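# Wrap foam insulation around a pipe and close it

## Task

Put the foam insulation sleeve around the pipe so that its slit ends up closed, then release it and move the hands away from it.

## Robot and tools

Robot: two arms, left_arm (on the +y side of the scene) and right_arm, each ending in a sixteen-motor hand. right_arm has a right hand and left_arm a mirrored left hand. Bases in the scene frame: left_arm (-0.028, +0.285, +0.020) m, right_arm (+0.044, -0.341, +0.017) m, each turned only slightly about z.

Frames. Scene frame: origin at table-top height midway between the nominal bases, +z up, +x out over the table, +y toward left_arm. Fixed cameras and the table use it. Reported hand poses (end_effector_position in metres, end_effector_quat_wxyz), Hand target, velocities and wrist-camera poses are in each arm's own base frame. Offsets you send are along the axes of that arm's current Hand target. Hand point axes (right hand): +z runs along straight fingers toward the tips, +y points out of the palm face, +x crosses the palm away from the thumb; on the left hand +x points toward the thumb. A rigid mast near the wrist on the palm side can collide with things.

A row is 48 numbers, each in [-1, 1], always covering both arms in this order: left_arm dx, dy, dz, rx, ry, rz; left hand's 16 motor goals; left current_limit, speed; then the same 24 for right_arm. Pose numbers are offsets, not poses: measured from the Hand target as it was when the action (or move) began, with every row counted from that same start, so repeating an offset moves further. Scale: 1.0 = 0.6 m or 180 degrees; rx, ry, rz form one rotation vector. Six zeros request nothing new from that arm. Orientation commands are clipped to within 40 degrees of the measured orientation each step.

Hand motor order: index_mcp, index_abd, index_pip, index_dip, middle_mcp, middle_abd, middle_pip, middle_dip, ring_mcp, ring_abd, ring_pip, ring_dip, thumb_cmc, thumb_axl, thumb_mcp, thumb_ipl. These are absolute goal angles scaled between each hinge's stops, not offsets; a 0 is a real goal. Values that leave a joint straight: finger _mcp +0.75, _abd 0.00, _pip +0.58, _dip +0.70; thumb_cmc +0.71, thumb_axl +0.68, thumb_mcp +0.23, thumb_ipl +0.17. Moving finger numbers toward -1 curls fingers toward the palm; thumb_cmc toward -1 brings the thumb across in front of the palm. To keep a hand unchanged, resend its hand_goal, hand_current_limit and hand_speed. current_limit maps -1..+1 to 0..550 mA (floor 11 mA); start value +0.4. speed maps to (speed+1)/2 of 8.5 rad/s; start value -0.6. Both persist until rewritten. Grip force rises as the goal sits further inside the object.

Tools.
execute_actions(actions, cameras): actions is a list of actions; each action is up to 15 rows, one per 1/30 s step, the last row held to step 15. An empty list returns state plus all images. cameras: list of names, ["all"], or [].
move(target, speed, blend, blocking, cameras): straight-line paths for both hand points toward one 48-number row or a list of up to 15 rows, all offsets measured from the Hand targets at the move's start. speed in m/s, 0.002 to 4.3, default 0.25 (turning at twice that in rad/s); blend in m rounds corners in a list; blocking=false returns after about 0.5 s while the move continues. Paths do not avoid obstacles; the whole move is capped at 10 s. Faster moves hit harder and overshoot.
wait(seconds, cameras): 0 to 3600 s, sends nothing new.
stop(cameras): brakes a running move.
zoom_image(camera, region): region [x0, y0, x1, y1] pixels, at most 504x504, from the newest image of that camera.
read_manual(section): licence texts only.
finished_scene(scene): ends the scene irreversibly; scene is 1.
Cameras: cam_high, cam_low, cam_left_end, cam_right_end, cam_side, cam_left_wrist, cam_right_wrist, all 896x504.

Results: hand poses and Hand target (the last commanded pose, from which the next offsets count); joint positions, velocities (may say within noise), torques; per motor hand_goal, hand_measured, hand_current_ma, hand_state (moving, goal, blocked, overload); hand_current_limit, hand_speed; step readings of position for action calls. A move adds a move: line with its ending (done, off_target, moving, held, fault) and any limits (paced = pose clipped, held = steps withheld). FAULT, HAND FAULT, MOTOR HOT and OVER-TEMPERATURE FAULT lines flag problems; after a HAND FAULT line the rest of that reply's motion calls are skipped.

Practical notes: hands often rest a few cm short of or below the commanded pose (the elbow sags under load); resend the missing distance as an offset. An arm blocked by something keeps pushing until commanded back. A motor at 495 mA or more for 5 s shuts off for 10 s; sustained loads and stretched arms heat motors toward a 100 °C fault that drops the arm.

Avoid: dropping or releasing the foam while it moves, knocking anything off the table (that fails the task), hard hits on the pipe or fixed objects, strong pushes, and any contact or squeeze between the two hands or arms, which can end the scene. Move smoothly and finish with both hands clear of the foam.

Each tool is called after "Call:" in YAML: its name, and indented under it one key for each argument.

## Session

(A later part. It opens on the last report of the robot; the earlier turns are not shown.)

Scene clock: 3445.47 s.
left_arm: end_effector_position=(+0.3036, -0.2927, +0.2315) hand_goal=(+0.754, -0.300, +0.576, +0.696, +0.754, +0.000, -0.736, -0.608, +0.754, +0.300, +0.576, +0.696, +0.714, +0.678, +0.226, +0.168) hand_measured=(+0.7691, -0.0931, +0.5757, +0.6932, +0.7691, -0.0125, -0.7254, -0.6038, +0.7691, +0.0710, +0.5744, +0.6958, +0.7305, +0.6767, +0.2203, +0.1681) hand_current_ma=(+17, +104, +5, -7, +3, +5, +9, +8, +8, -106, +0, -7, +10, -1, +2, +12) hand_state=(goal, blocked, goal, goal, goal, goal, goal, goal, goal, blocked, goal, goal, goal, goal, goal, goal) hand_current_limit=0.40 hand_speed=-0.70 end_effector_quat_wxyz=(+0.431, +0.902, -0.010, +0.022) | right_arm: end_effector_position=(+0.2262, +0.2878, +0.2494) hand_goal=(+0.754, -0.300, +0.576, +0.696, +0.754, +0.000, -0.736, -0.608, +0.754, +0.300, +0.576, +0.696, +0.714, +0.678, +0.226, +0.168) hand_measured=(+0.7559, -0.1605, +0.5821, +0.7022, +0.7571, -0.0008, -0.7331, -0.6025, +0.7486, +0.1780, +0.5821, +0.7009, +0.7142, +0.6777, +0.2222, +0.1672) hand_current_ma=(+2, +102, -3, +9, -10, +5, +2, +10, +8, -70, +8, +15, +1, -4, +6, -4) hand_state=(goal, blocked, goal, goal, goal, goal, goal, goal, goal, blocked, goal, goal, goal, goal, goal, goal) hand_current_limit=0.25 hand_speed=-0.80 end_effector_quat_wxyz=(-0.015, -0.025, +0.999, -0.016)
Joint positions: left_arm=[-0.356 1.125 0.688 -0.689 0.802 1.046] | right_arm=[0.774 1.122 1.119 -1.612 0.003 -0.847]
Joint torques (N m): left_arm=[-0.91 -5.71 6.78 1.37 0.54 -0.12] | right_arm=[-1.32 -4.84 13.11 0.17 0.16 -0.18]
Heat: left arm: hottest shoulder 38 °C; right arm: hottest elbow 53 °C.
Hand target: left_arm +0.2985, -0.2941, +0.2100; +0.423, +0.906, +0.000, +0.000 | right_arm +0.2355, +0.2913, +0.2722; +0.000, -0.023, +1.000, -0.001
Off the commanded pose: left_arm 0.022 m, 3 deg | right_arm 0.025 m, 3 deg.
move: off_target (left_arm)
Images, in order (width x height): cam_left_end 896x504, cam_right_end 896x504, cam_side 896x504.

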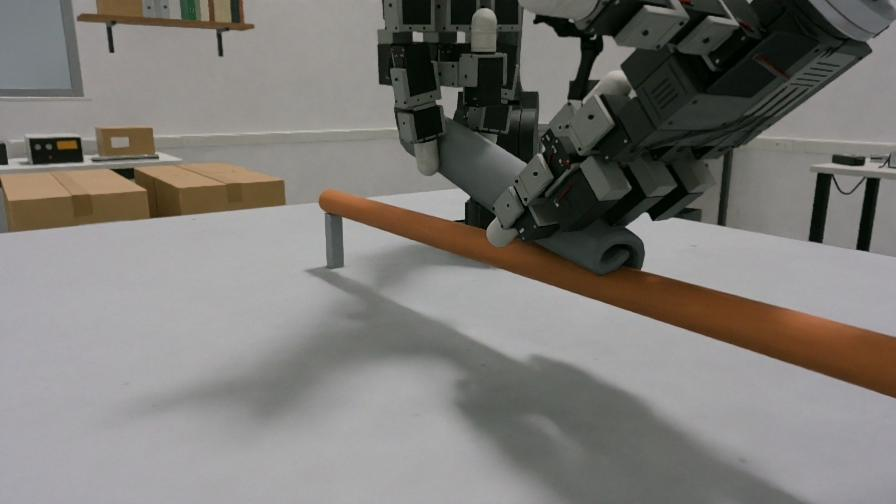

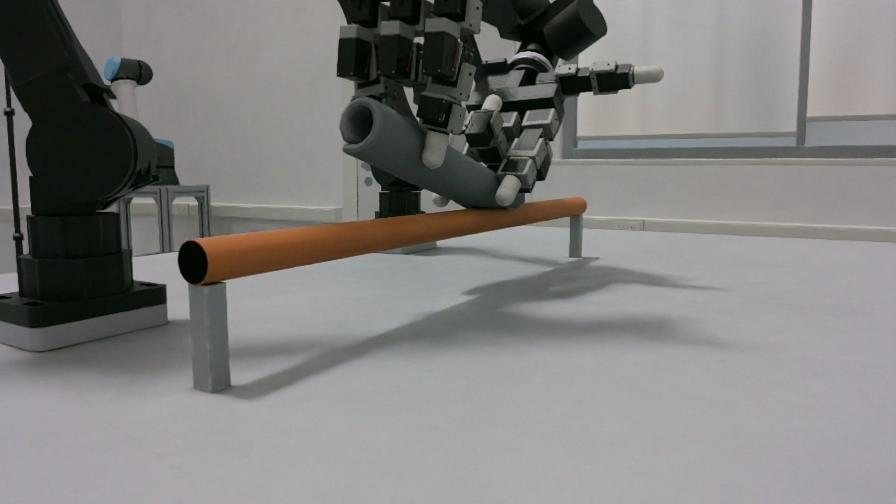

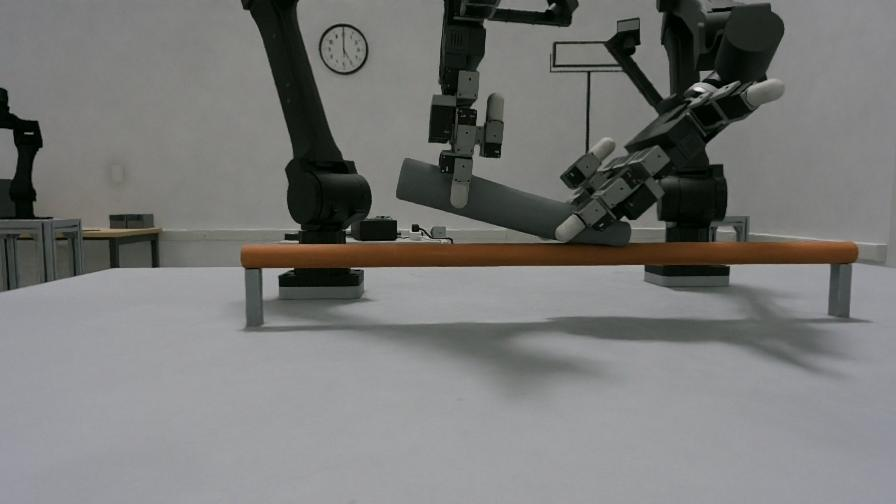

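Call:
move:
  target: [0.0333,0,0,0,0,0,0.754,-0.3,0.576,0.696,0.754,0,-0.737,-0.609,0.754,0.3,0.576,0.696,0.714,0.678,0.226,0.168,0.4,-0.7,0,0,0,0,0,0,0.754,-0.3,0.576,0.696,0.754,0,-0.737,-0.609,0.754,0.3,0.576,0.696,0.714,0.678,0.226,0.168,0.25,-0.8]
  speed: 0.03
  cameras: ["cam_side","cam_right_end","cam_left_end"]

Call:
zoom_image:
  camera: "cam_left_end"
  region: [580, 180, 720, 300]

Call:
zoom_image:
  camera: "cam_right_end"
  region: [440, 150, 560, 230]

Scene clock: 3457.17 s.
left_arm: end_effector_position=(+0.3097, -0.2925, +0.2240) hand_goal=(+0.754, -0.300, +0.576, +0.696, +0.754, +0.000, -0.736, -0.608, +0.754, +0.300, +0.576, +0.696, +0.714, +0.678, +0.226, +0.168) hand_measured=(+0.7535, -0.0946, +0.5667, +0.6958, +0.7559, -0.0110, -0.7254, -0.6050, +0.7619, +0.0710, +0.5667, +0.6958, +0.7305, +0.6767, +0.2203, +0.1681) hand_current_ma=(+7, +101, +2, -14, -7, +3, +13, +6, -1, -107, +0, -7, +13, +0, +0, +9) hand_state=(goal, blocked, goal, goal, goal, goal, goal, goal, goal, blocked, goal, goal, goal, goal, goal, goal) hand_current_limit=0.40 hand_speed=-0.70 end_effector_quat_wxyz=(+0.434, +0.901, -0.005, +0.009) | right_arm: end_effector_position=(+0.2262, +0.2878, +0.2494) hand_goal=(+0.754, -0.300, +0.576, +0.696, +0.754, +0.000, -0.736, -0.608, +0.754, +0.300, +0.576, +0.696, +0.714, +0.678, +0.226, +0.168) hand_measured=(+0.7595, -0.1605, +0.5834, +0.7022, +0.7559, -0.0008, -0.7318, -0.6025, +0.7511, +0.1794, +0.5821, +0.7009, +0.7142, +0.6767, +0.2212, +0.1681) hand_current_ma=(+1, +99, -3, +12, -7, +1, -1, +7, +8, -71, +9, +14, +4, -3, +1, -6) hand_state=(goal, blocked, goal, goal, goal, goal, goal, goal, goal, blocked, goal, goal, goal, goal, goal, goal) hand_current_limit=0.25 hand_speed=-0.80 end_effector_quat_wxyz=(-0.015, -0.025, +0.999, -0.016)
Joint positions: left_arm=[-0.346 1.162 0.694 -0.686 0.821 1.052] | right_arm=[0.774 1.122 1.119 -1.612 0.003 -0.847]
Joint torques (N m): left_arm=[0.21 -4.31 9.72 1.01 0.15 0.15] | right_arm=[-1.26 -4.78 13.12 0.2 0.16 -0.18]
Heat: left arm: hottest shoulder 38 °C; right arm: hottest elbow 53 °C.
Hand target: left_arm +0.3186, -0.2940, +0.2098; +0.423, +0.906, +0.001, +0.000 | right_arm +0.2355, +0.2913, +0.2722; +0.000, -0.023, +1.000, -0.001
Off the commanded pose: left_arm 0.017 m, 2 deg | right_arm 0.025 m, 3 deg.
move: off_target (left_arm)
Images, in order (width x height): cam_left_end 896x504, cam_right_end 896x504, cam_side 896x504.

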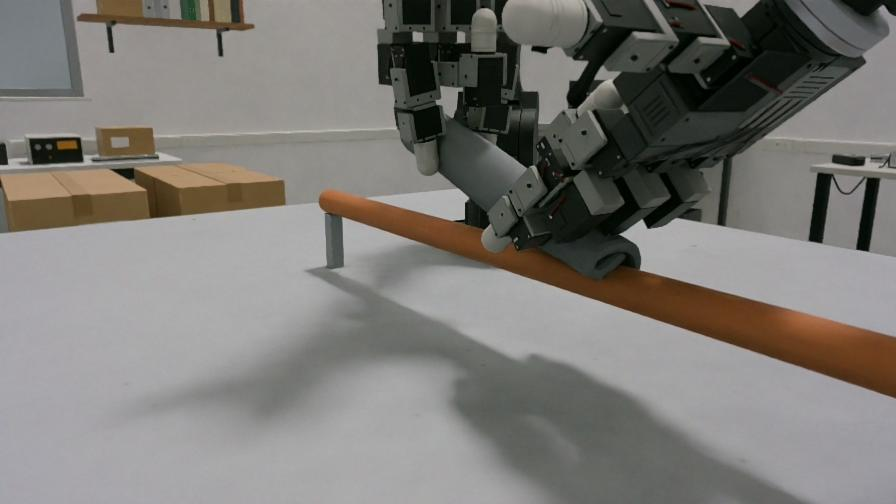

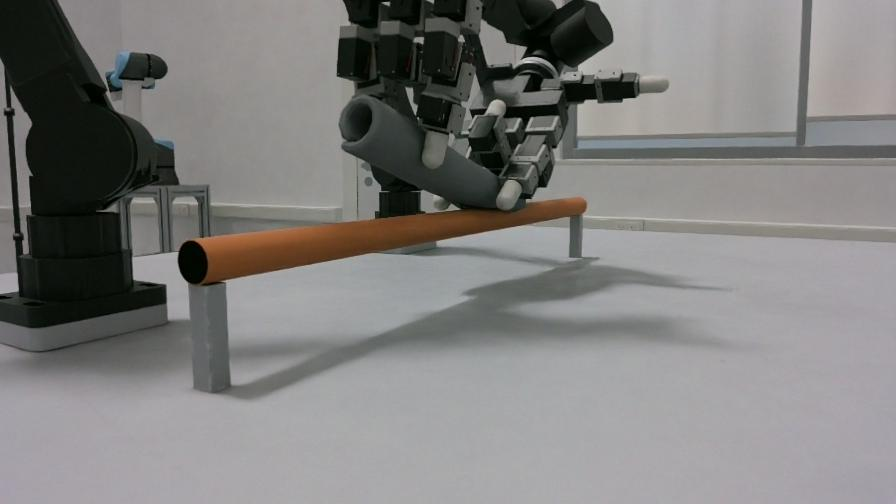

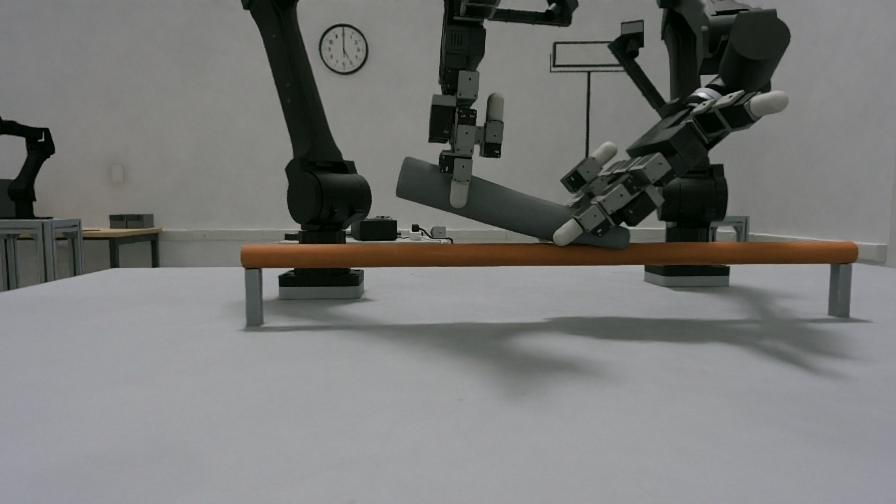

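Scaled by 3.600 from the camera's image (finer frame: 1280x720).

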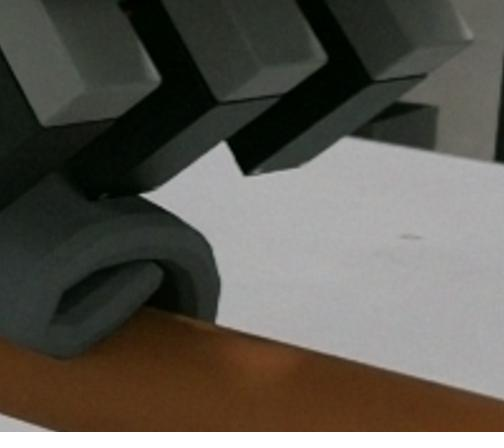

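Scaled by 4.200 from the camera's image (finer frame: 1280x720).

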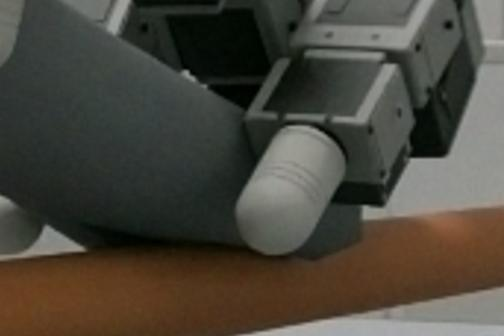

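Call:
move:
  target: [0.0267,0.0038,-0.0032,0,0,0,0.754,-0.3,0.576,0.696,0.754,0,-0.737,-0.609,0.754,0.4,0.576,0.696,0.714,0.678,0.226,0.168,0.4,-0.7,0,0,0,0,0,0,0.754,-0.3,0.576,0.696,0.754,0,-0.737,-0.609,0.754,0.3,0.576,0.696,0.714,0.678,0.226,0.168,0.25,-0.8]
  speed: 0.03
  cameras: ["cam_right_end","cam_left_end"]

Call:
zoom_image:
  camera: "cam_left_end"
  region: [580, 180, 720, 300]

Call:
zoom_image:
  camera: "cam_right_end"
  region: [440, 150, 560, 230]

Scene clock: 3464.73 s.
left_arm: end_effector_position=(+0.3202, -0.2938, +0.2210) hand_goal=(+0.754, -0.300, +0.576, +0.696, +0.754, +0.000, -0.736, -0.608, +0.754, +0.400, +0.576, +0.696, +0.714, +0.678, +0.226, +0.168) hand_measured=(+0.7535, -0.0975, +0.5667, +0.6881, +0.7595, -0.0110, -0.7254, -0.6050, +0.7535, +0.0783, +0.5770, +0.7009, +0.7305, +0.6777, +0.2212, +0.1681) hand_current_ma=(+8, +98, +8, -10, -1, +4, +5, +7, -2, -174, -1, -12, +8, +1, +3, +9) hand_state=(goal, blocked, goal, goal, goal, goal, goal, goal, goal, blocked, goal, goal, goal, goal, goal, goal) hand_current_limit=0.40 hand_speed=-0.70 end_effector_quat_wxyz=(+0.434, +0.901, -0.005, +0.001) | right_arm: end_effector_position=(+0.2262, +0.2878, +0.2494) hand_goal=(+0.754, -0.300, +0.576, +0.696, +0.754, +0.000, -0.736, -0.608, +0.754, +0.300, +0.576, +0.696, +0.714, +0.678, +0.226, +0.168) hand_measured=(+0.7643, -0.1590, +0.5834, +0.7034, +0.7559, -0.0008, -0.7318, -0.6025, +0.7486, +0.1824, +0.5744, +0.7009, +0.7142, +0.6777, +0.2212, +0.1681) hand_current_ma=(+5, +104, -5, +5, -12, +4, +0, +8, +2, -69, +10, +10, +4, -1, +4, -1) hand_state=(goal, blocked, goal, goal, goal, goal, goal, goal, goal, blocked, goal, goal, goal, goal, goal, goal) hand_current_limit=0.25 hand_speed=-0.80 end_effector_quat_wxyz=(-0.015, -0.025, +0.999, -0.016)
Joint positions: left_arm=[-0.336 1.207 0.723 -0.698 0.832 1.073] | right_arm=[0.774 1.122 1.119 -1.612 0.003 -0.847]
Joint torques (N m): left_arm=[0.91 -5.07 10.74 0.69 0 0.18] | right_arm=[-1.14 -4.78 13.11 0.18 0.16 -0.18]
Heat: left arm: hottest shoulder 38 °C; right arm: hottest elbow 54 °C.
Hand target: left_arm +0.3345, -0.2940, +0.2129; +0.423, +0.906, +0.000, +0.000 | right_arm +0.2355, +0.2913, +0.2722; +0.000, -0.023, +1.000, -0.001
Off the commanded pose: left_arm 0.017 m, 2 deg | right_arm 0.025 m, 3 deg.
move: off_target (left_arm)
Images, in order (width x height): cam_left_end 896x504, cam_right_end 896x504.

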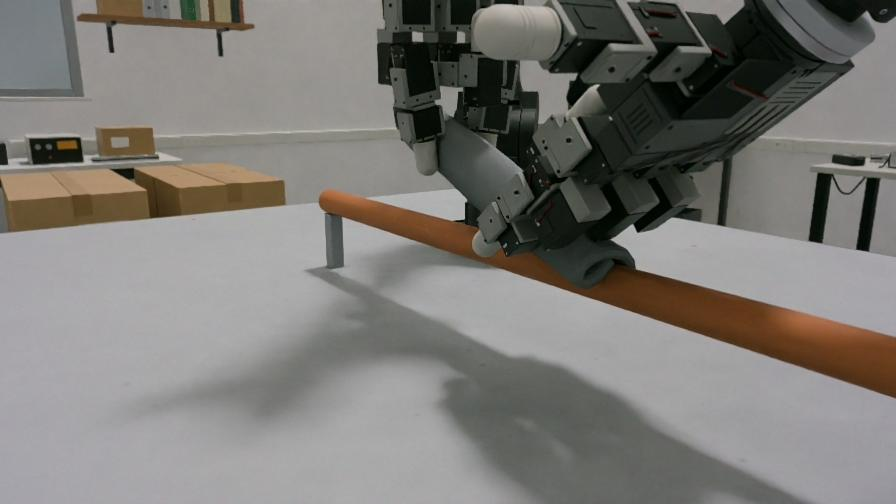

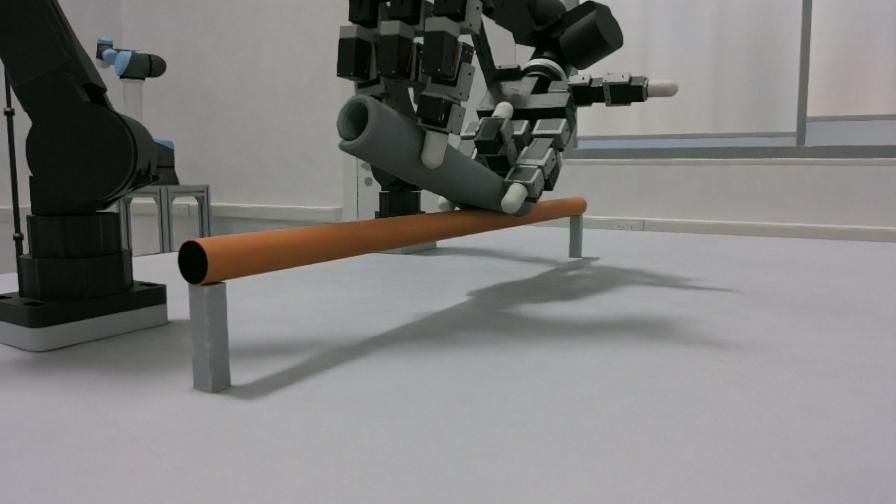

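Scaled by 3.600 from the camera's image (finer frame: 1280x720).

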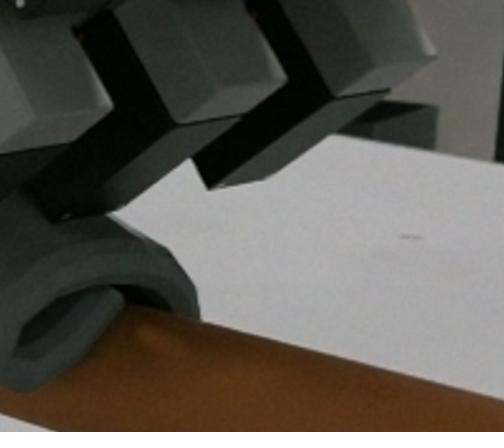

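Scaled by 4.200 from the camera's image (finer frame: 1280x720).

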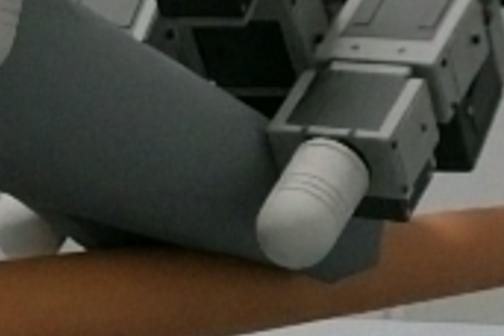

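Call:
move:
  target: [0.0167,0,0,0,0,0,0.754,-0.3,0.576,0.696,0.754,0,-0.737,-0.609,0.754,0.4,0.576,0.696,0.714,0.678,0.226,0.168,0.4,-0.7,0,0,0,0,0,0,0.754,-0.3,0.576,0.696,0.754,0,-0.737,-0.609,0.754,0.3,0.576,0.696,0.714,0.678,0.226,0.168,0.25,-0.8]
  speed: 0.03
  cameras: ["cam_right_end","cam_left_end"]

Call:
zoom_image:
  camera: "cam_left_end"
  region: [560, 190, 700, 310]

Call:
zoom_image:
  camera: "cam_right_end"
  region: [440, 150, 560, 230]

Scene clock: 3471.80 s.
left_arm: end_effector_position=(+0.3253, -0.2944, +0.2188) hand_goal=(+0.754, -0.300, +0.576, +0.696, +0.754, +0.000, -0.736, -0.608, +0.754, +0.400, +0.576, +0.696, +0.714, +0.678, +0.226, +0.168) hand_measured=(+0.7535, -0.0975, +0.5667, +0.6881, +0.7595, -0.0110, -0.7267, -0.6050, +0.7486, +0.0783, +0.5770, +0.7073, +0.7293, +0.6777, +0.2212, +0.1681) hand_current_ma=(+3, +97, +5, -11, -6, -1, +12, +10, +0, -176, +4, -5, +14, +0, +2, +12) hand_state=(goal, blocked, goal, goal, goal, goal, goal, goal, goal, blocked, goal, goal, goal, goal, goal, goal) hand_current_limit=0.40 hand_speed=-0.70 end_effector_quat_wxyz=(+0.434, +0.901, -0.004, -0.007) | right_arm: end_effector_position=(+0.2262, +0.2878, +0.2494) hand_goal=(+0.754, -0.300, +0.576, +0.696, +0.754, +0.000, -0.736, -0.608, +0.754, +0.300, +0.576, +0.696, +0.714, +0.678, +0.226, +0.168) hand_measured=(+0.7667, -0.1590, +0.5834, +0.7022, +0.7571, -0.0008, -0.7318, -0.6025, +0.7450, +0.1853, +0.5757, +0.7022, +0.7142, +0.6767, +0.2212, +0.1672) hand_current_ma=(+8, +99, -3, +10, -11, +3, +3, +9, +6, -66, +10, +7, +0, -1, +2, -8) hand_state=(goal, blocked, goal, goal, goal, goal, goal, goal, goal, blocked, goal, goal, goal, goal, goal, goal) hand_current_limit=0.25 hand_speed=-0.80 end_effector_quat_wxyz=(-0.015, -0.025, +0.999, -0.016)
Joint positions: left_arm=[-0.331 1.232 0.74 -0.713 0.841 1.084] | right_arm=[0.774 1.122 1.119 -1.612 0.003 -0.847]
Joint torques (N m): left_arm=[1.32 -5.3 11.28 1.06 -0.2 0.17] | right_arm=[-1.14 -4.84 13.11 0.21 0.15 -0.19]
Heat: left arm: hottest shoulder 38 °C; right arm: hottest elbow 54 °C.
Hand target: left_arm +0.3445, -0.2940, +0.2129; +0.423, +0.906, +0.000, +0.000 | right_arm +0.2355, +0.2913, +0.2722; +0.000, -0.023, +1.000, -0.001
Off the commanded pose: left_arm 0.020 m, 2 deg | right_arm 0.025 m, 3 deg.
move: off_target (left_arm)
Images, in order (width x height): cam_left_end 896x504, cam_right_end 896x504.

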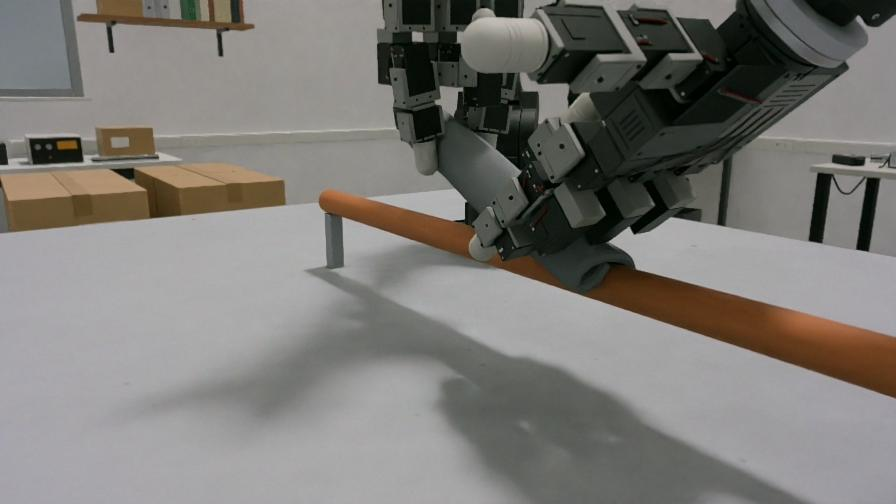

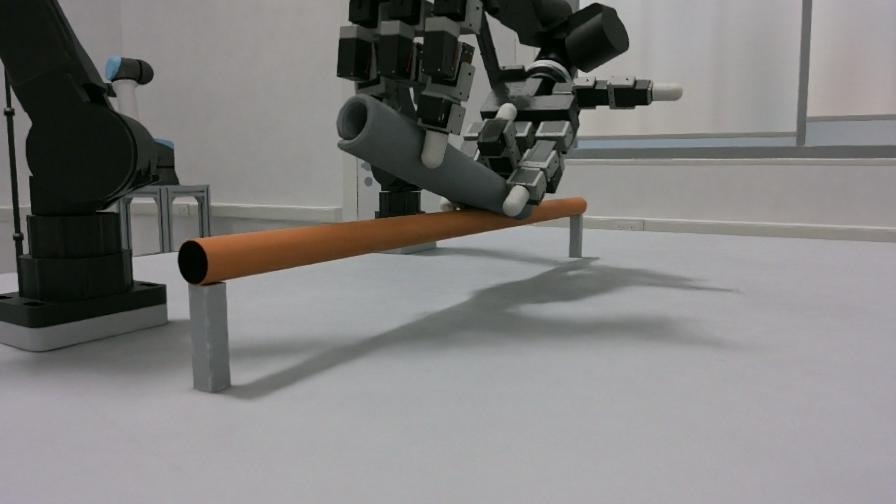

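Scaled by 3.600 from the camera's image (finer frame: 1280x720).

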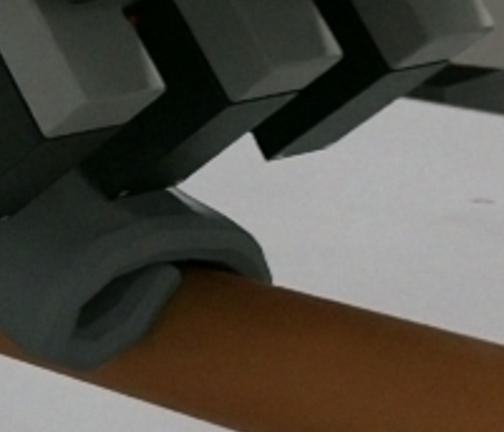

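Scaled by 4.200 from the camera's image (finer frame: 1280x720).

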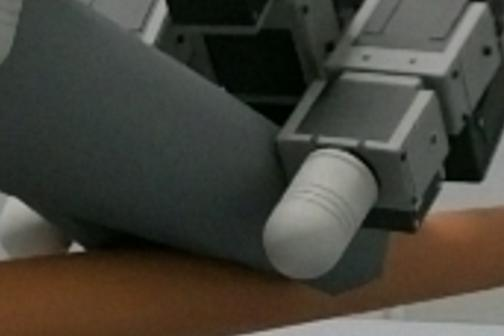

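Call:
move:
  target: [0,-0.0256,0.0214,0,0,0,0.754,-0.3,0.576,0.696,0.754,0,-0.737,-0.609,0.754,0.4,0.576,0.696,0.714,0.678,0.226,0.168,0.4,-0.7,0,0,0,0,0,0,0.754,-0.3,0.576,0.696,0.754,0,-0.737,-0.609,0.754,0.3,0.576,0.696,0.714,0.678,0.226,0.168,0.25,-0.8]
  speed: 0.03
  cameras: ["cam_right_end","cam_left_end"]

Call:
zoom_image:
  camera: "cam_left_end"
  region: [560, 190, 700, 310]

Call:
zoom_image:
  camera: "cam_right_end"
  region: [440, 150, 560, 230]

Scene clock: 3485.33 s.
left_arm: end_effector_position=(+0.3286, -0.2952, +0.2143) hand_goal=(+0.754, -0.300, +0.576, +0.696, +0.754, +0.000, -0.736, -0.608, +0.754, +0.400, +0.576, +0.696, +0.714, +0.678, +0.226, +0.168) hand_measured=(+0.7474, -0.0975, +0.5667, +0.6881, +0.7559, -0.0110, -0.7267, -0.6038, +0.7245, +0.0607, +0.5808, +0.7149, +0.7305, +0.6767, +0.2212, +0.1672) hand_current_ma=(+10, +103, +3, -9, -10, +5, +9, +6, -7, -190, +2, +0, +8, +0, +6, +5) hand_state=(goal, blocked, goal, goal, goal, goal, goal, goal, blocked, blocked, goal, goal, goal, goal, goal, goal) hand_current_limit=0.40 hand_speed=-0.70 end_effector_quat_wxyz=(+0.438, +0.899, -0.004, -0.010) | right_arm: end_effector_position=(+0.2263, +0.2878, +0.2494) hand_goal=(+0.754, -0.300, +0.576, +0.696, +0.754, +0.000, -0.736, -0.608, +0.754, +0.300, +0.576, +0.696, +0.714, +0.678, +0.226, +0.168) hand_measured=(+0.7691, -0.1590, +0.5847, +0.7034, +0.7559, -0.0008, -0.7331, -0.6038, +0.7450, +0.1911, +0.5744, +0.7009, +0.7154, +0.6777, +0.2212, +0.1672) hand_current_ma=(+8, +100, -2, +10, -10, +4, -1, +7, +5, -61, +11, +13, +0, -2, +1, -7) hand_state=(goal, blocked, goal, goal, goal, goal, goal, goal, goal, blocked, goal, goal, goal, goal, goal, goal) hand_current_limit=0.25 hand_speed=-0.80 end_effector_quat_wxyz=(-0.015, -0.025, +0.999, -0.016)
Joint positions: left_arm=[-0.328 1.253 0.741 -0.697 0.851 1.086] | right_arm=[0.774 1.122 1.119 -1.612 0.003 -0.847]
Joint torques (N m): left_arm=[1.03 -4.78 8.59 2.47 -0.61 0.18] | right_arm=[-1.32 -4.78 13.11 0.21 0.16 -0.18]
Heat: left arm: hottest elbow 40 °C; right arm: hottest elbow 54 °C.
Hand target: left_arm +0.3446, -0.2940, +0.1929; +0.423, +0.906, +0.000, +0.000 | right_arm +0.2354, +0.2914, +0.2722; +0.000, -0.023, +1.000, -0.001
Off the commanded pose: left_arm 0.027 m, 2 deg | right_arm 0.025 m, 3 deg.
move: off_target (left_arm)
Images, in order (width x height): cam_left_end 896x504, cam_right_end 896x504.

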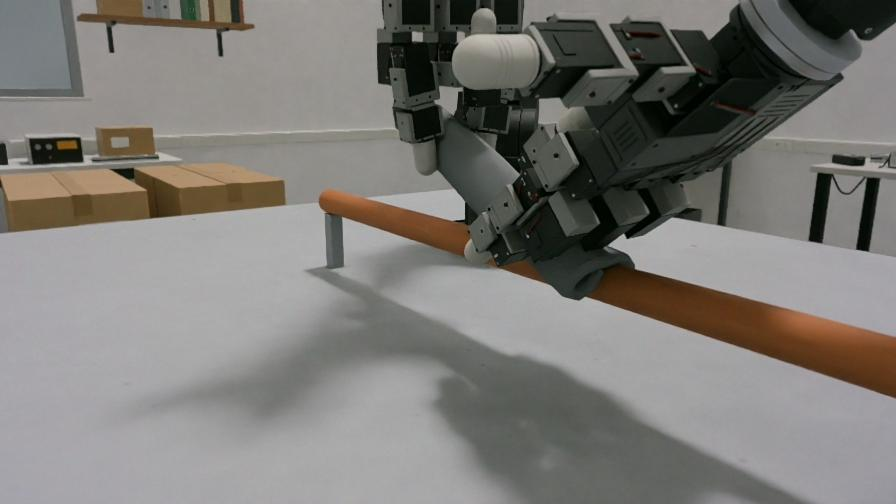

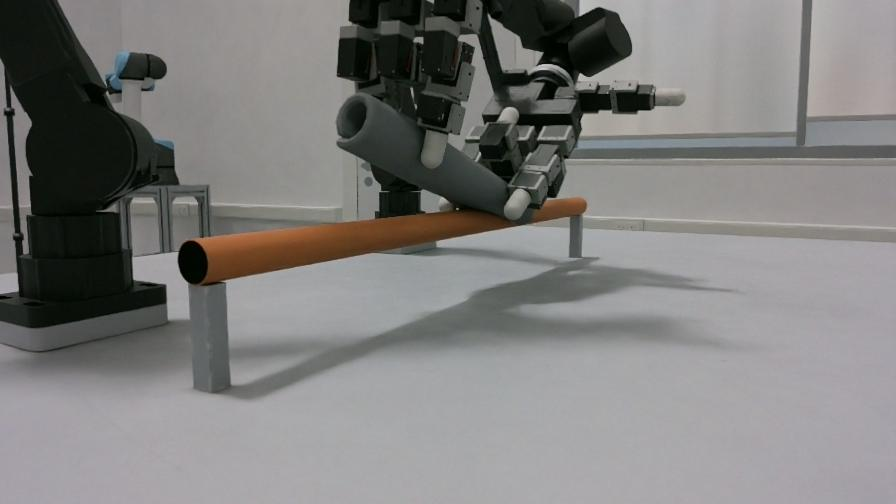

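Scaled by 3.600 from the camera's image (finer frame: 1280x720).

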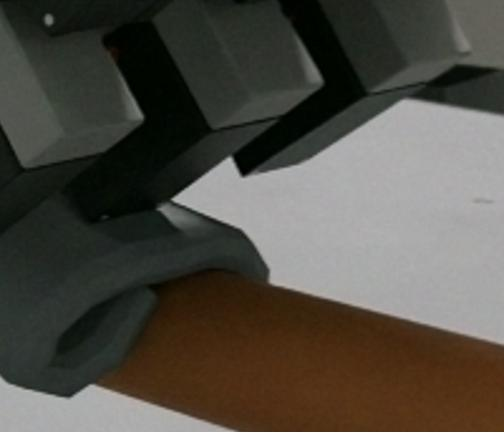

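Scaled by 4.200 from the camera's image (finer frame: 1280x720).

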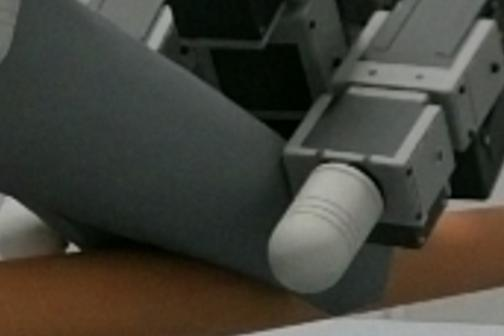

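Call:
move:
  target: [0.01,0.032,-0.0268,0,0,0,0.754,-0.3,0.576,0.696,0.754,0,-0.737,-0.609,0.754,0.4,0.576,0.696,0.714,0.678,0.226,0.168,0.4,-0.7,0,0,0,0,0,0,0.754,-0.3,0.576,0.696,0.754,0,-0.737,-0.609,0.754,0.3,0.576,0.696,0.714,0.678,0.226,0.168,0.25,-0.8]
  speed: 0.03
  cameras: ["cam_right_end","cam_left_end"]

Call:
zoom_image:
  camera: "cam_left_end"
  region: [560, 190, 700, 310]

Call:
zoom_image:
  camera: "cam_right_end"
  region: [440, 150, 560, 230]

Scene clock: 3516.47 s.
left_arm: end_effector_position=(+0.3293, -0.2950, +0.2164) hand_goal=(+0.754, -0.300, +0.576, +0.696, +0.754, +0.000, -0.736, -0.608, +0.754, +0.400, +0.576, +0.696, +0.714, +0.678, +0.226, +0.168) hand_measured=(+0.7426, -0.0975, +0.5667, +0.6881, +0.7547, -0.0110, -0.7267, -0.6038, +0.7233, +0.0593, +0.5705, +0.7149, +0.7293, +0.6777, +0.2212, +0.1681) hand_current_ma=(+2, +100, +7, -12, -5, +2, +9, +2, -11, -189, -4, -5, +12, +1, +1, +9) hand_state=(goal, blocked, goal, goal, goal, goal, goal, goal, blocked, blocked, goal, goal, goal, goal, goal, goal) hand_current_limit=0.40 hand_speed=-0.70 end_effector_quat_wxyz=(+0.433, +0.901, -0.001, -0.016) | right_arm: end_effector_position=(+0.2264, +0.2877, +0.2494) hand_goal=(+0.754, -0.300, +0.576, +0.696, +0.754, +0.000, -0.736, -0.608, +0.754, +0.300, +0.576, +0.696, +0.714, +0.678, +0.226, +0.168) hand_measured=(+0.7691, -0.1590, +0.5847, +0.7022, +0.7571, -0.0008, -0.7331, -0.6025, +0.7450, +0.1897, +0.5782, +0.7022, +0.7142, +0.6777, +0.2222, +0.1672) hand_current_ma=(+11, +98, -4, +10, -11, +3, +1, +7, +4, -62, +11, +10, +2, +2, +2, -4) hand_state=(goal, blocked, goal, goal, goal, goal, goal, goal, goal, blocked, goal, goal, goal, goal, goal, goal) hand_current_limit=0.25 hand_speed=-0.80 end_effector_quat_wxyz=(-0.015, -0.025, +0.999, -0.016)
Joint positions: left_arm=[-0.327 1.253 0.755 -0.732 0.846 1.092] | right_arm=[0.773 1.122 1.119 -1.612 0.003 -0.847]
Joint torques (N m): left_arm=[1.2 -6.89 11.92 0.81 -0.29 0.19] | right_arm=[-1.2 -4.89 13.11 0.2 0.15 -0.17]
Heat: left arm: hottest elbow 39 °C; right arm: hottest elbow 54 °C.
Hand target: left_arm +0.3506, -0.2940, +0.2179; +0.423, +0.906, +0.000, +0.000 | right_arm +0.2355, +0.2913, +0.2722; +0.000, -0.023, +1.000, -0.001
Off the commanded pose: left_arm 0.021 m, 2 deg | right_arm 0.025 m, 3 deg.
move: off_target (left_arm)
Images, in order (width x height): cam_left_end 896x504, cam_right_end 896x504.

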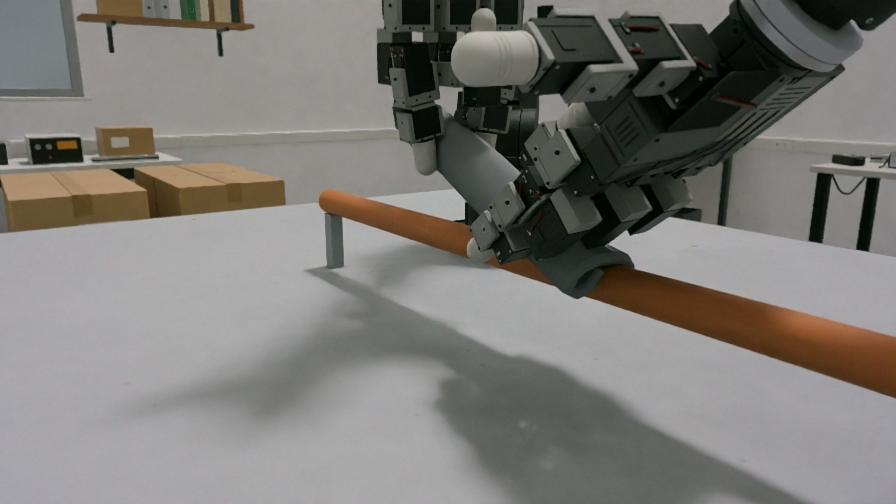

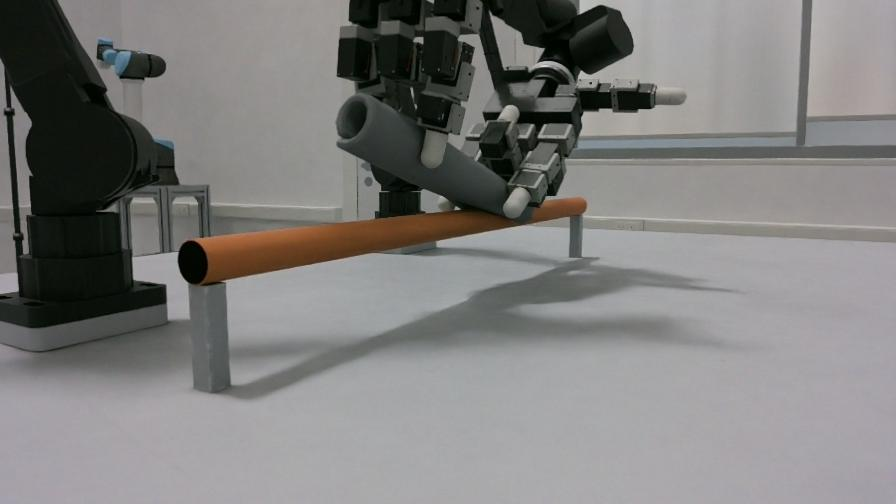

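Scaled by 3.600 from the camera's image (finer frame: 1280x720).

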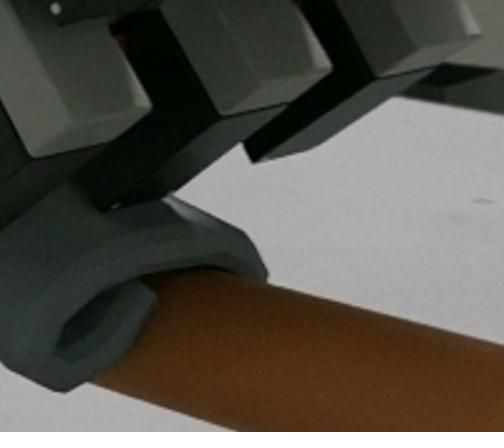

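Scaled by 4.200 from the camera's image (finer frame: 1280x720).

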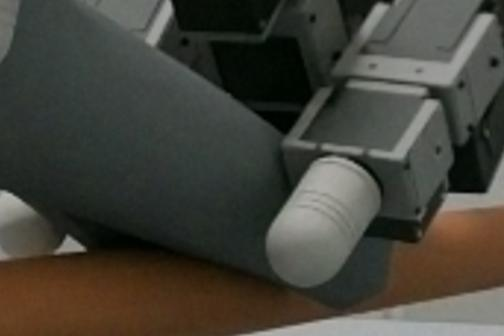

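Call:
move:
  target: [0,0.0192,-0.0161,0,0,0,0.754,-0.3,0.576,0.696,0.754,0,-0.737,-0.609,0.754,0.4,0.576,0.696,0.714,0.678,0.226,0.168,0.4,-0.7,0,0,0,0,0,0,0.754,-0.3,0.576,0.696,0.754,0,-0.737,-0.609,0.754,0.3,0.576,0.696,0.714,0.678,0.226,0.168,0.25,-0.8]
  speed: 0.03
  cameras: ["cam_left_end"]

Call:
zoom_image:
  camera: "cam_left_end"
  region: [560, 190, 700, 310]

Scene clock: 3521.77 s.
left_arm: end_effector_position=(+0.3322, -0.2953, +0.2214) hand_goal=(+0.754, -0.300, +0.576, +0.696, +0.754, +0.000, -0.736, -0.608, +0.754, +0.400, +0.576, +0.696, +0.714, +0.678, +0.226, +0.168) hand_measured=(+0.7498, -0.1063, +0.5680, +0.6881, +0.7619, -0.0110, -0.7254, -0.6050, +0.7233, +0.0607, +0.5705, +0.7085, +0.7305, +0.6777, +0.2212, +0.1672) hand_current_ma=(+4, +94, +8, -5, -4, +7, +10, +5, -16, -192, +2, -1, +13, -5, -3, +10) hand_state=(goal, blocked, goal, goal, goal, goal, goal, goal, blocked, blocked, goal, goal, goal, goal, goal, goal) hand_current_limit=0.40 hand_speed=-0.70 end_effector_quat_wxyz=(+0.426, +0.904, +0.003, -0.022) | right_arm: end_effector_position=(+0.2264, +0.2877, +0.2494) hand_goal=(+0.754, -0.300, +0.576, +0.696, +0.754, +0.000, -0.736, -0.608, +0.754, +0.300, +0.576, +0.696, +0.714, +0.678, +0.226, +0.168) hand_measured=(+0.7716, -0.1590, +0.5859, +0.7034, +0.7571, -0.0023, -0.7331, -0.6025, +0.7450, +0.1911, +0.5744, +0.7022, +0.7142, +0.6767, +0.2212, +0.1681) hand_current_ma=(+12, +103, -1, +9, -10, +2, +4, +9, +6, -62, +5, +13, +1, -2, +1, -3) hand_state=(goal, blocked, goal, goal, goal, goal, goal, goal, goal, blocked, goal, goal, goal, goal, goal, goal) hand_current_limit=0.25 hand_speed=-0.80 end_effector_quat_wxyz=(-0.015, -0.025, +0.999, -0.016)
Joint positions: left_arm=[-0.327 1.253 0.78 -0.775 0.836 1.093] | right_arm=[0.773 1.122 1.119 -1.612 0.003 -0.847]
Joint torques (N m): left_arm=[1.44 -8.47 12.04 0.73 0.07 0.13] | right_arm=[-1.14 -4.78 13.15 0.18 0.15 -0.18]
Heat: left arm: hottest elbow 39 °C; right arm: hottest elbow 54 °C.
Hand target: left_arm +0.3506, -0.2940, +0.2330; +0.423, +0.906, +0.000, +0.000 | right_arm +0.2354, +0.2914, +0.2722; +0.000, -0.023, +1.000, -0.001
Off the commanded pose: left_arm 0.022 m, 3 deg | right_arm 0.025 m, 3 deg.
move: off_target (left_arm)

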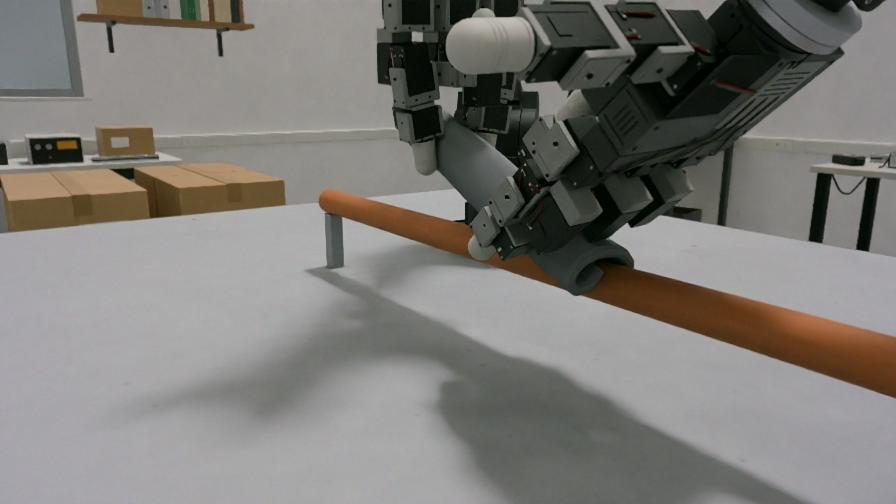

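Scaled by 3.600 from the camera's image (finer frame: 1280x720).

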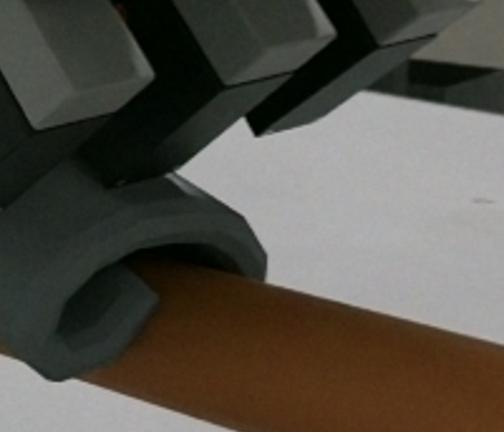

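Call:
move:
  target: [0.01,0.0192,-0.0161,0,0,0,0.754,-0.3,0.576,0.696,0.754,0,-0.737,-0.609,0.754,0.4,0.576,0.696,0.714,0.678,0.226,0.168,0.4,-0.7,0,0,0,0,0,0,0.754,-0.3,0.576,0.696,0.754,0,-0.737,-0.609,0.754,0.3,0.576,0.696,0.714,0.678,0.226,0.168,0.25,-0.8]
  speed: 0.03
  cameras: ["cam_left_end"]

Call:
zoom_image:
  camera: "cam_left_end"
  region: [560, 190, 700, 310]

Scene clock: 3528.30 s.
left_arm: end_effector_position=(+0.3418, -0.2940, +0.2346) hand_goal=(+0.754, -0.300, +0.576, +0.696, +0.754, +0.000, -0.736, -0.608, +0.754, +0.400, +0.576, +0.696, +0.714, +0.678, +0.226, +0.168) hand_measured=(+0.7667, -0.1268, +0.5667, +0.6881, +0.7703, -0.0110, -0.7267, -0.6050, +0.7607, +0.0871, +0.5808, +0.7047, +0.7305, +0.6767, +0.2212, +0.1672) hand_current_ma=(+10, +84, +5, -10, +3, +7, +13, +7, +6, -169, +1, -4, +13, -4, +4, +12) hand_state=(goal, blocked, goal, goal, goal, goal, goal, goal, goal, blocked, goal, goal, goal, goal, goal, goal) hand_current_limit=0.40 hand_speed=-0.70 end_effector_quat_wxyz=(+0.422, +0.906, +0.005, -0.016) | right_arm: end_effector_position=(+0.2266, +0.2879, +0.2499) hand_goal=(+0.754, -0.300, +0.576, +0.696, +0.754, +0.000, -0.736, -0.608, +0.754, +0.300, +0.576, +0.696, +0.714, +0.678, +0.226, +0.168) hand_measured=(+0.7703, -0.1576, +0.5859, +0.7022, +0.7547, -0.0008, -0.7318, -0.6025, +0.7330, +0.1882, +0.5680, +0.6920, +0.7142, +0.6777, +0.2212, +0.1672) hand_current_ma=(+6, +103, -1, +12, -9, +0, +1, +10, -4, -65, +2, +9, +2, -2, +3, -7) hand_state=(goal, blocked, goal, goal, goal, goal, goal, goal, blocked, blocked, goal, goal, goal, goal, goal, goal) hand_current_limit=0.25 hand_speed=-0.80 end_effector_quat_wxyz=(-0.015, -0.025, +0.999, -0.016)
Joint positions: left_arm=[-0.318 1.253 0.823 -0.817 0.826 1.1] | right_arm=[0.773 1.122 1.121 -1.612 0.003 -0.847]
Joint torques (N m): left_arm=[0.85 -8.88 12.05 0.59 0.53 0.14] | right_arm=[-1.03 -4.84 12.98 0.21 0.15 -0.18]
Heat: left arm: hottest elbow 40 °C; right arm: hottest elbow 54 °C.
Hand target: left_arm +0.3566, -0.2940, +0.2481; +0.423, +0.906, +0.000, +0.000 | right_arm +0.2354, +0.2914, +0.2721; +0.000, -0.023, +1.000, -0.001
Off the commanded pose: left_arm 0.020 m, 2 deg | right_arm 0.024 m, 2 deg.
move: off_target (left_arm)

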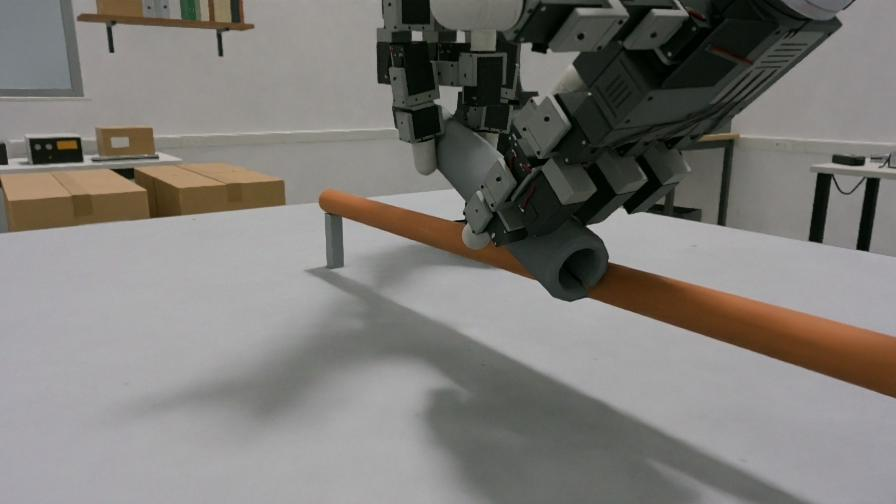

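Scaled by 3.600 from the camera's image (finer frame: 1280x720).

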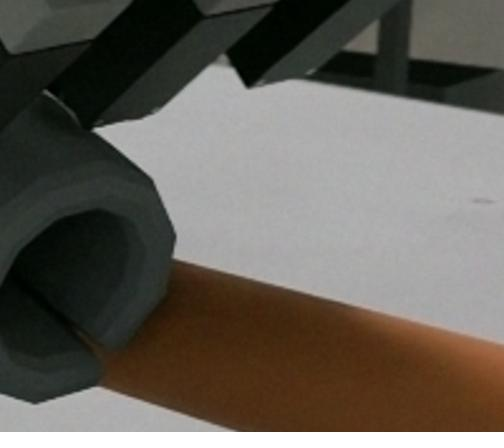

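Call:
move:
  target:
    - [0,0.0383,-0.0321,0,0,0,0.754,-0.3,0.576,0.696,0.754,0,-0.737,-0.609,0.754,0.3,0.576,0.696,0.714,0.678,0.226,0.168,0.4,-0.7,0,0,0,0,0,0,0.754,-0.3,0.576,0.696,0.754,0,-0.737,-0.609,0.754,0.3,0.576,0.696,0.714,0.678,0.226,0.168,0.25,-0.8]
  speed: 0.05
  cameras: ["cam_left_end","cam_right_end","cam_side"]

Scene clock: 3612.47 s.
left_arm: end_effector_position=(+0.3446, -0.2944, +0.2539) hand_goal=(+0.754, -0.300, +0.576, +0.696, +0.754, +0.000, -0.736, -0.608, +0.754, +0.300, +0.576, +0.696, +0.714, +0.678, +0.226, +0.168) hand_measured=(+0.7667, -0.1268, +0.5770, +0.6958, +0.7703, -0.0125, -0.7254, -0.6050, +0.7872, +0.0871, +0.5847, +0.7060, +0.7305, +0.6777, +0.2212, +0.1681) hand_current_ma=(+9, +83, +7, -5, +1, +8, +10, +9, +14, -92, +4, -5, +14, -5, +5, +12) hand_state=(goal, blocked, goal, goal, goal, goal, goal, goal, blocked, blocked, goal, goal, goal, goal, goal, goal) hand_current_limit=0.40 hand_speed=-0.70 end_effector_quat_wxyz=(+0.417, +0.908, +0.010, -0.025) | right_arm: end_effector_position=(+0.2266, +0.2879, +0.2499) hand_goal=(+0.754, -0.300, +0.576, +0.696, +0.754, +0.000, -0.736, -0.608, +0.754, +0.300, +0.576, +0.696, +0.714, +0.678, +0.226, +0.168) hand_measured=(+0.7679, -0.1576, +0.5859, +0.7022, +0.7559, -0.0008, -0.7344, -0.6038, +0.7354, +0.1911, +0.5680, +0.6920, +0.7154, +0.6788, +0.2212, +0.1672) hand_current_ma=(+8, +103, -7, +7, -9, -1, +0, +10, -4, -65, +6, +10, +6, +0, +7, -4) hand_state=(goal, blocked, goal, goal, goal, goal, goal, goal, blocked, blocked, goal, goal, goal, goal, goal, goal) hand_current_limit=0.25 hand_speed=-0.80 end_effector_quat_wxyz=(-0.015, -0.025, +0.999, -0.016)
Joint positions: left_arm=[-0.317 1.242 0.876 -0.904 0.822 1.1] | right_arm=[0.773 1.122 1.121 -1.612 0.003 -0.847]
Joint torques (N m): left_arm=[0.85 -10.75 12.63 0.5 0.68 0.13] | right_arm=[-1.08 -4.84 13.03 0.2 0.15 -0.18]
Heat: left arm: hottest elbow 41 °C; right arm: hottest elbow 50 °C.
Hand target: left_arm +0.3566, -0.2940, +0.2780; +0.423, +0.906, +0.000, +0.000 | right_arm +0.2354, +0.2914, +0.2721; +0.000, -0.023, +1.000, -0.001
Off the commanded pose: left_arm 0.027 m, 3 deg | right_arm 0.024 m, 2 deg.
move: off_target (left_arm)

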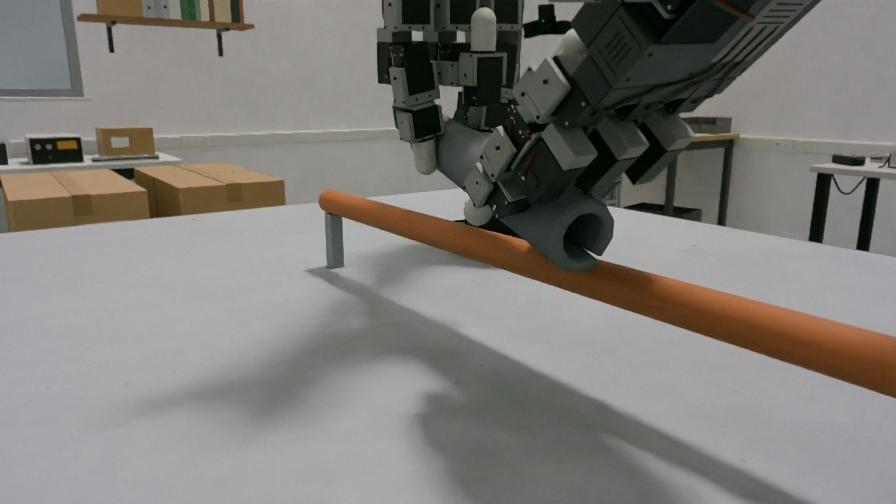

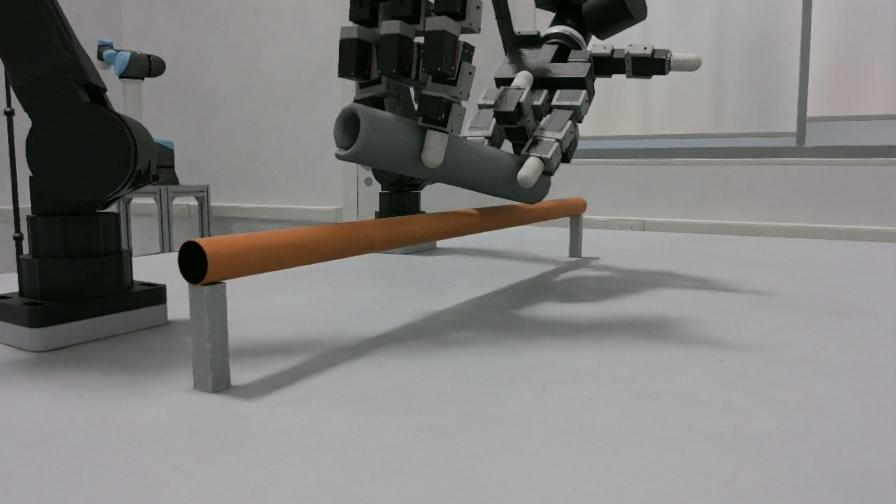

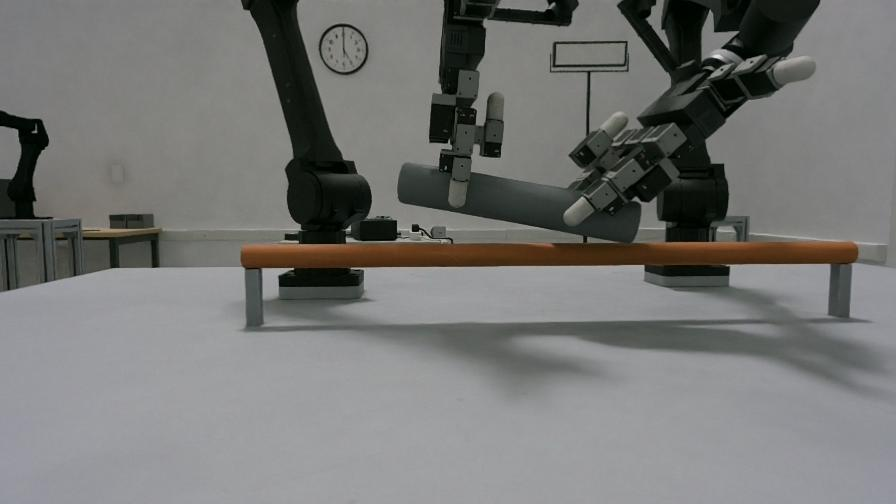

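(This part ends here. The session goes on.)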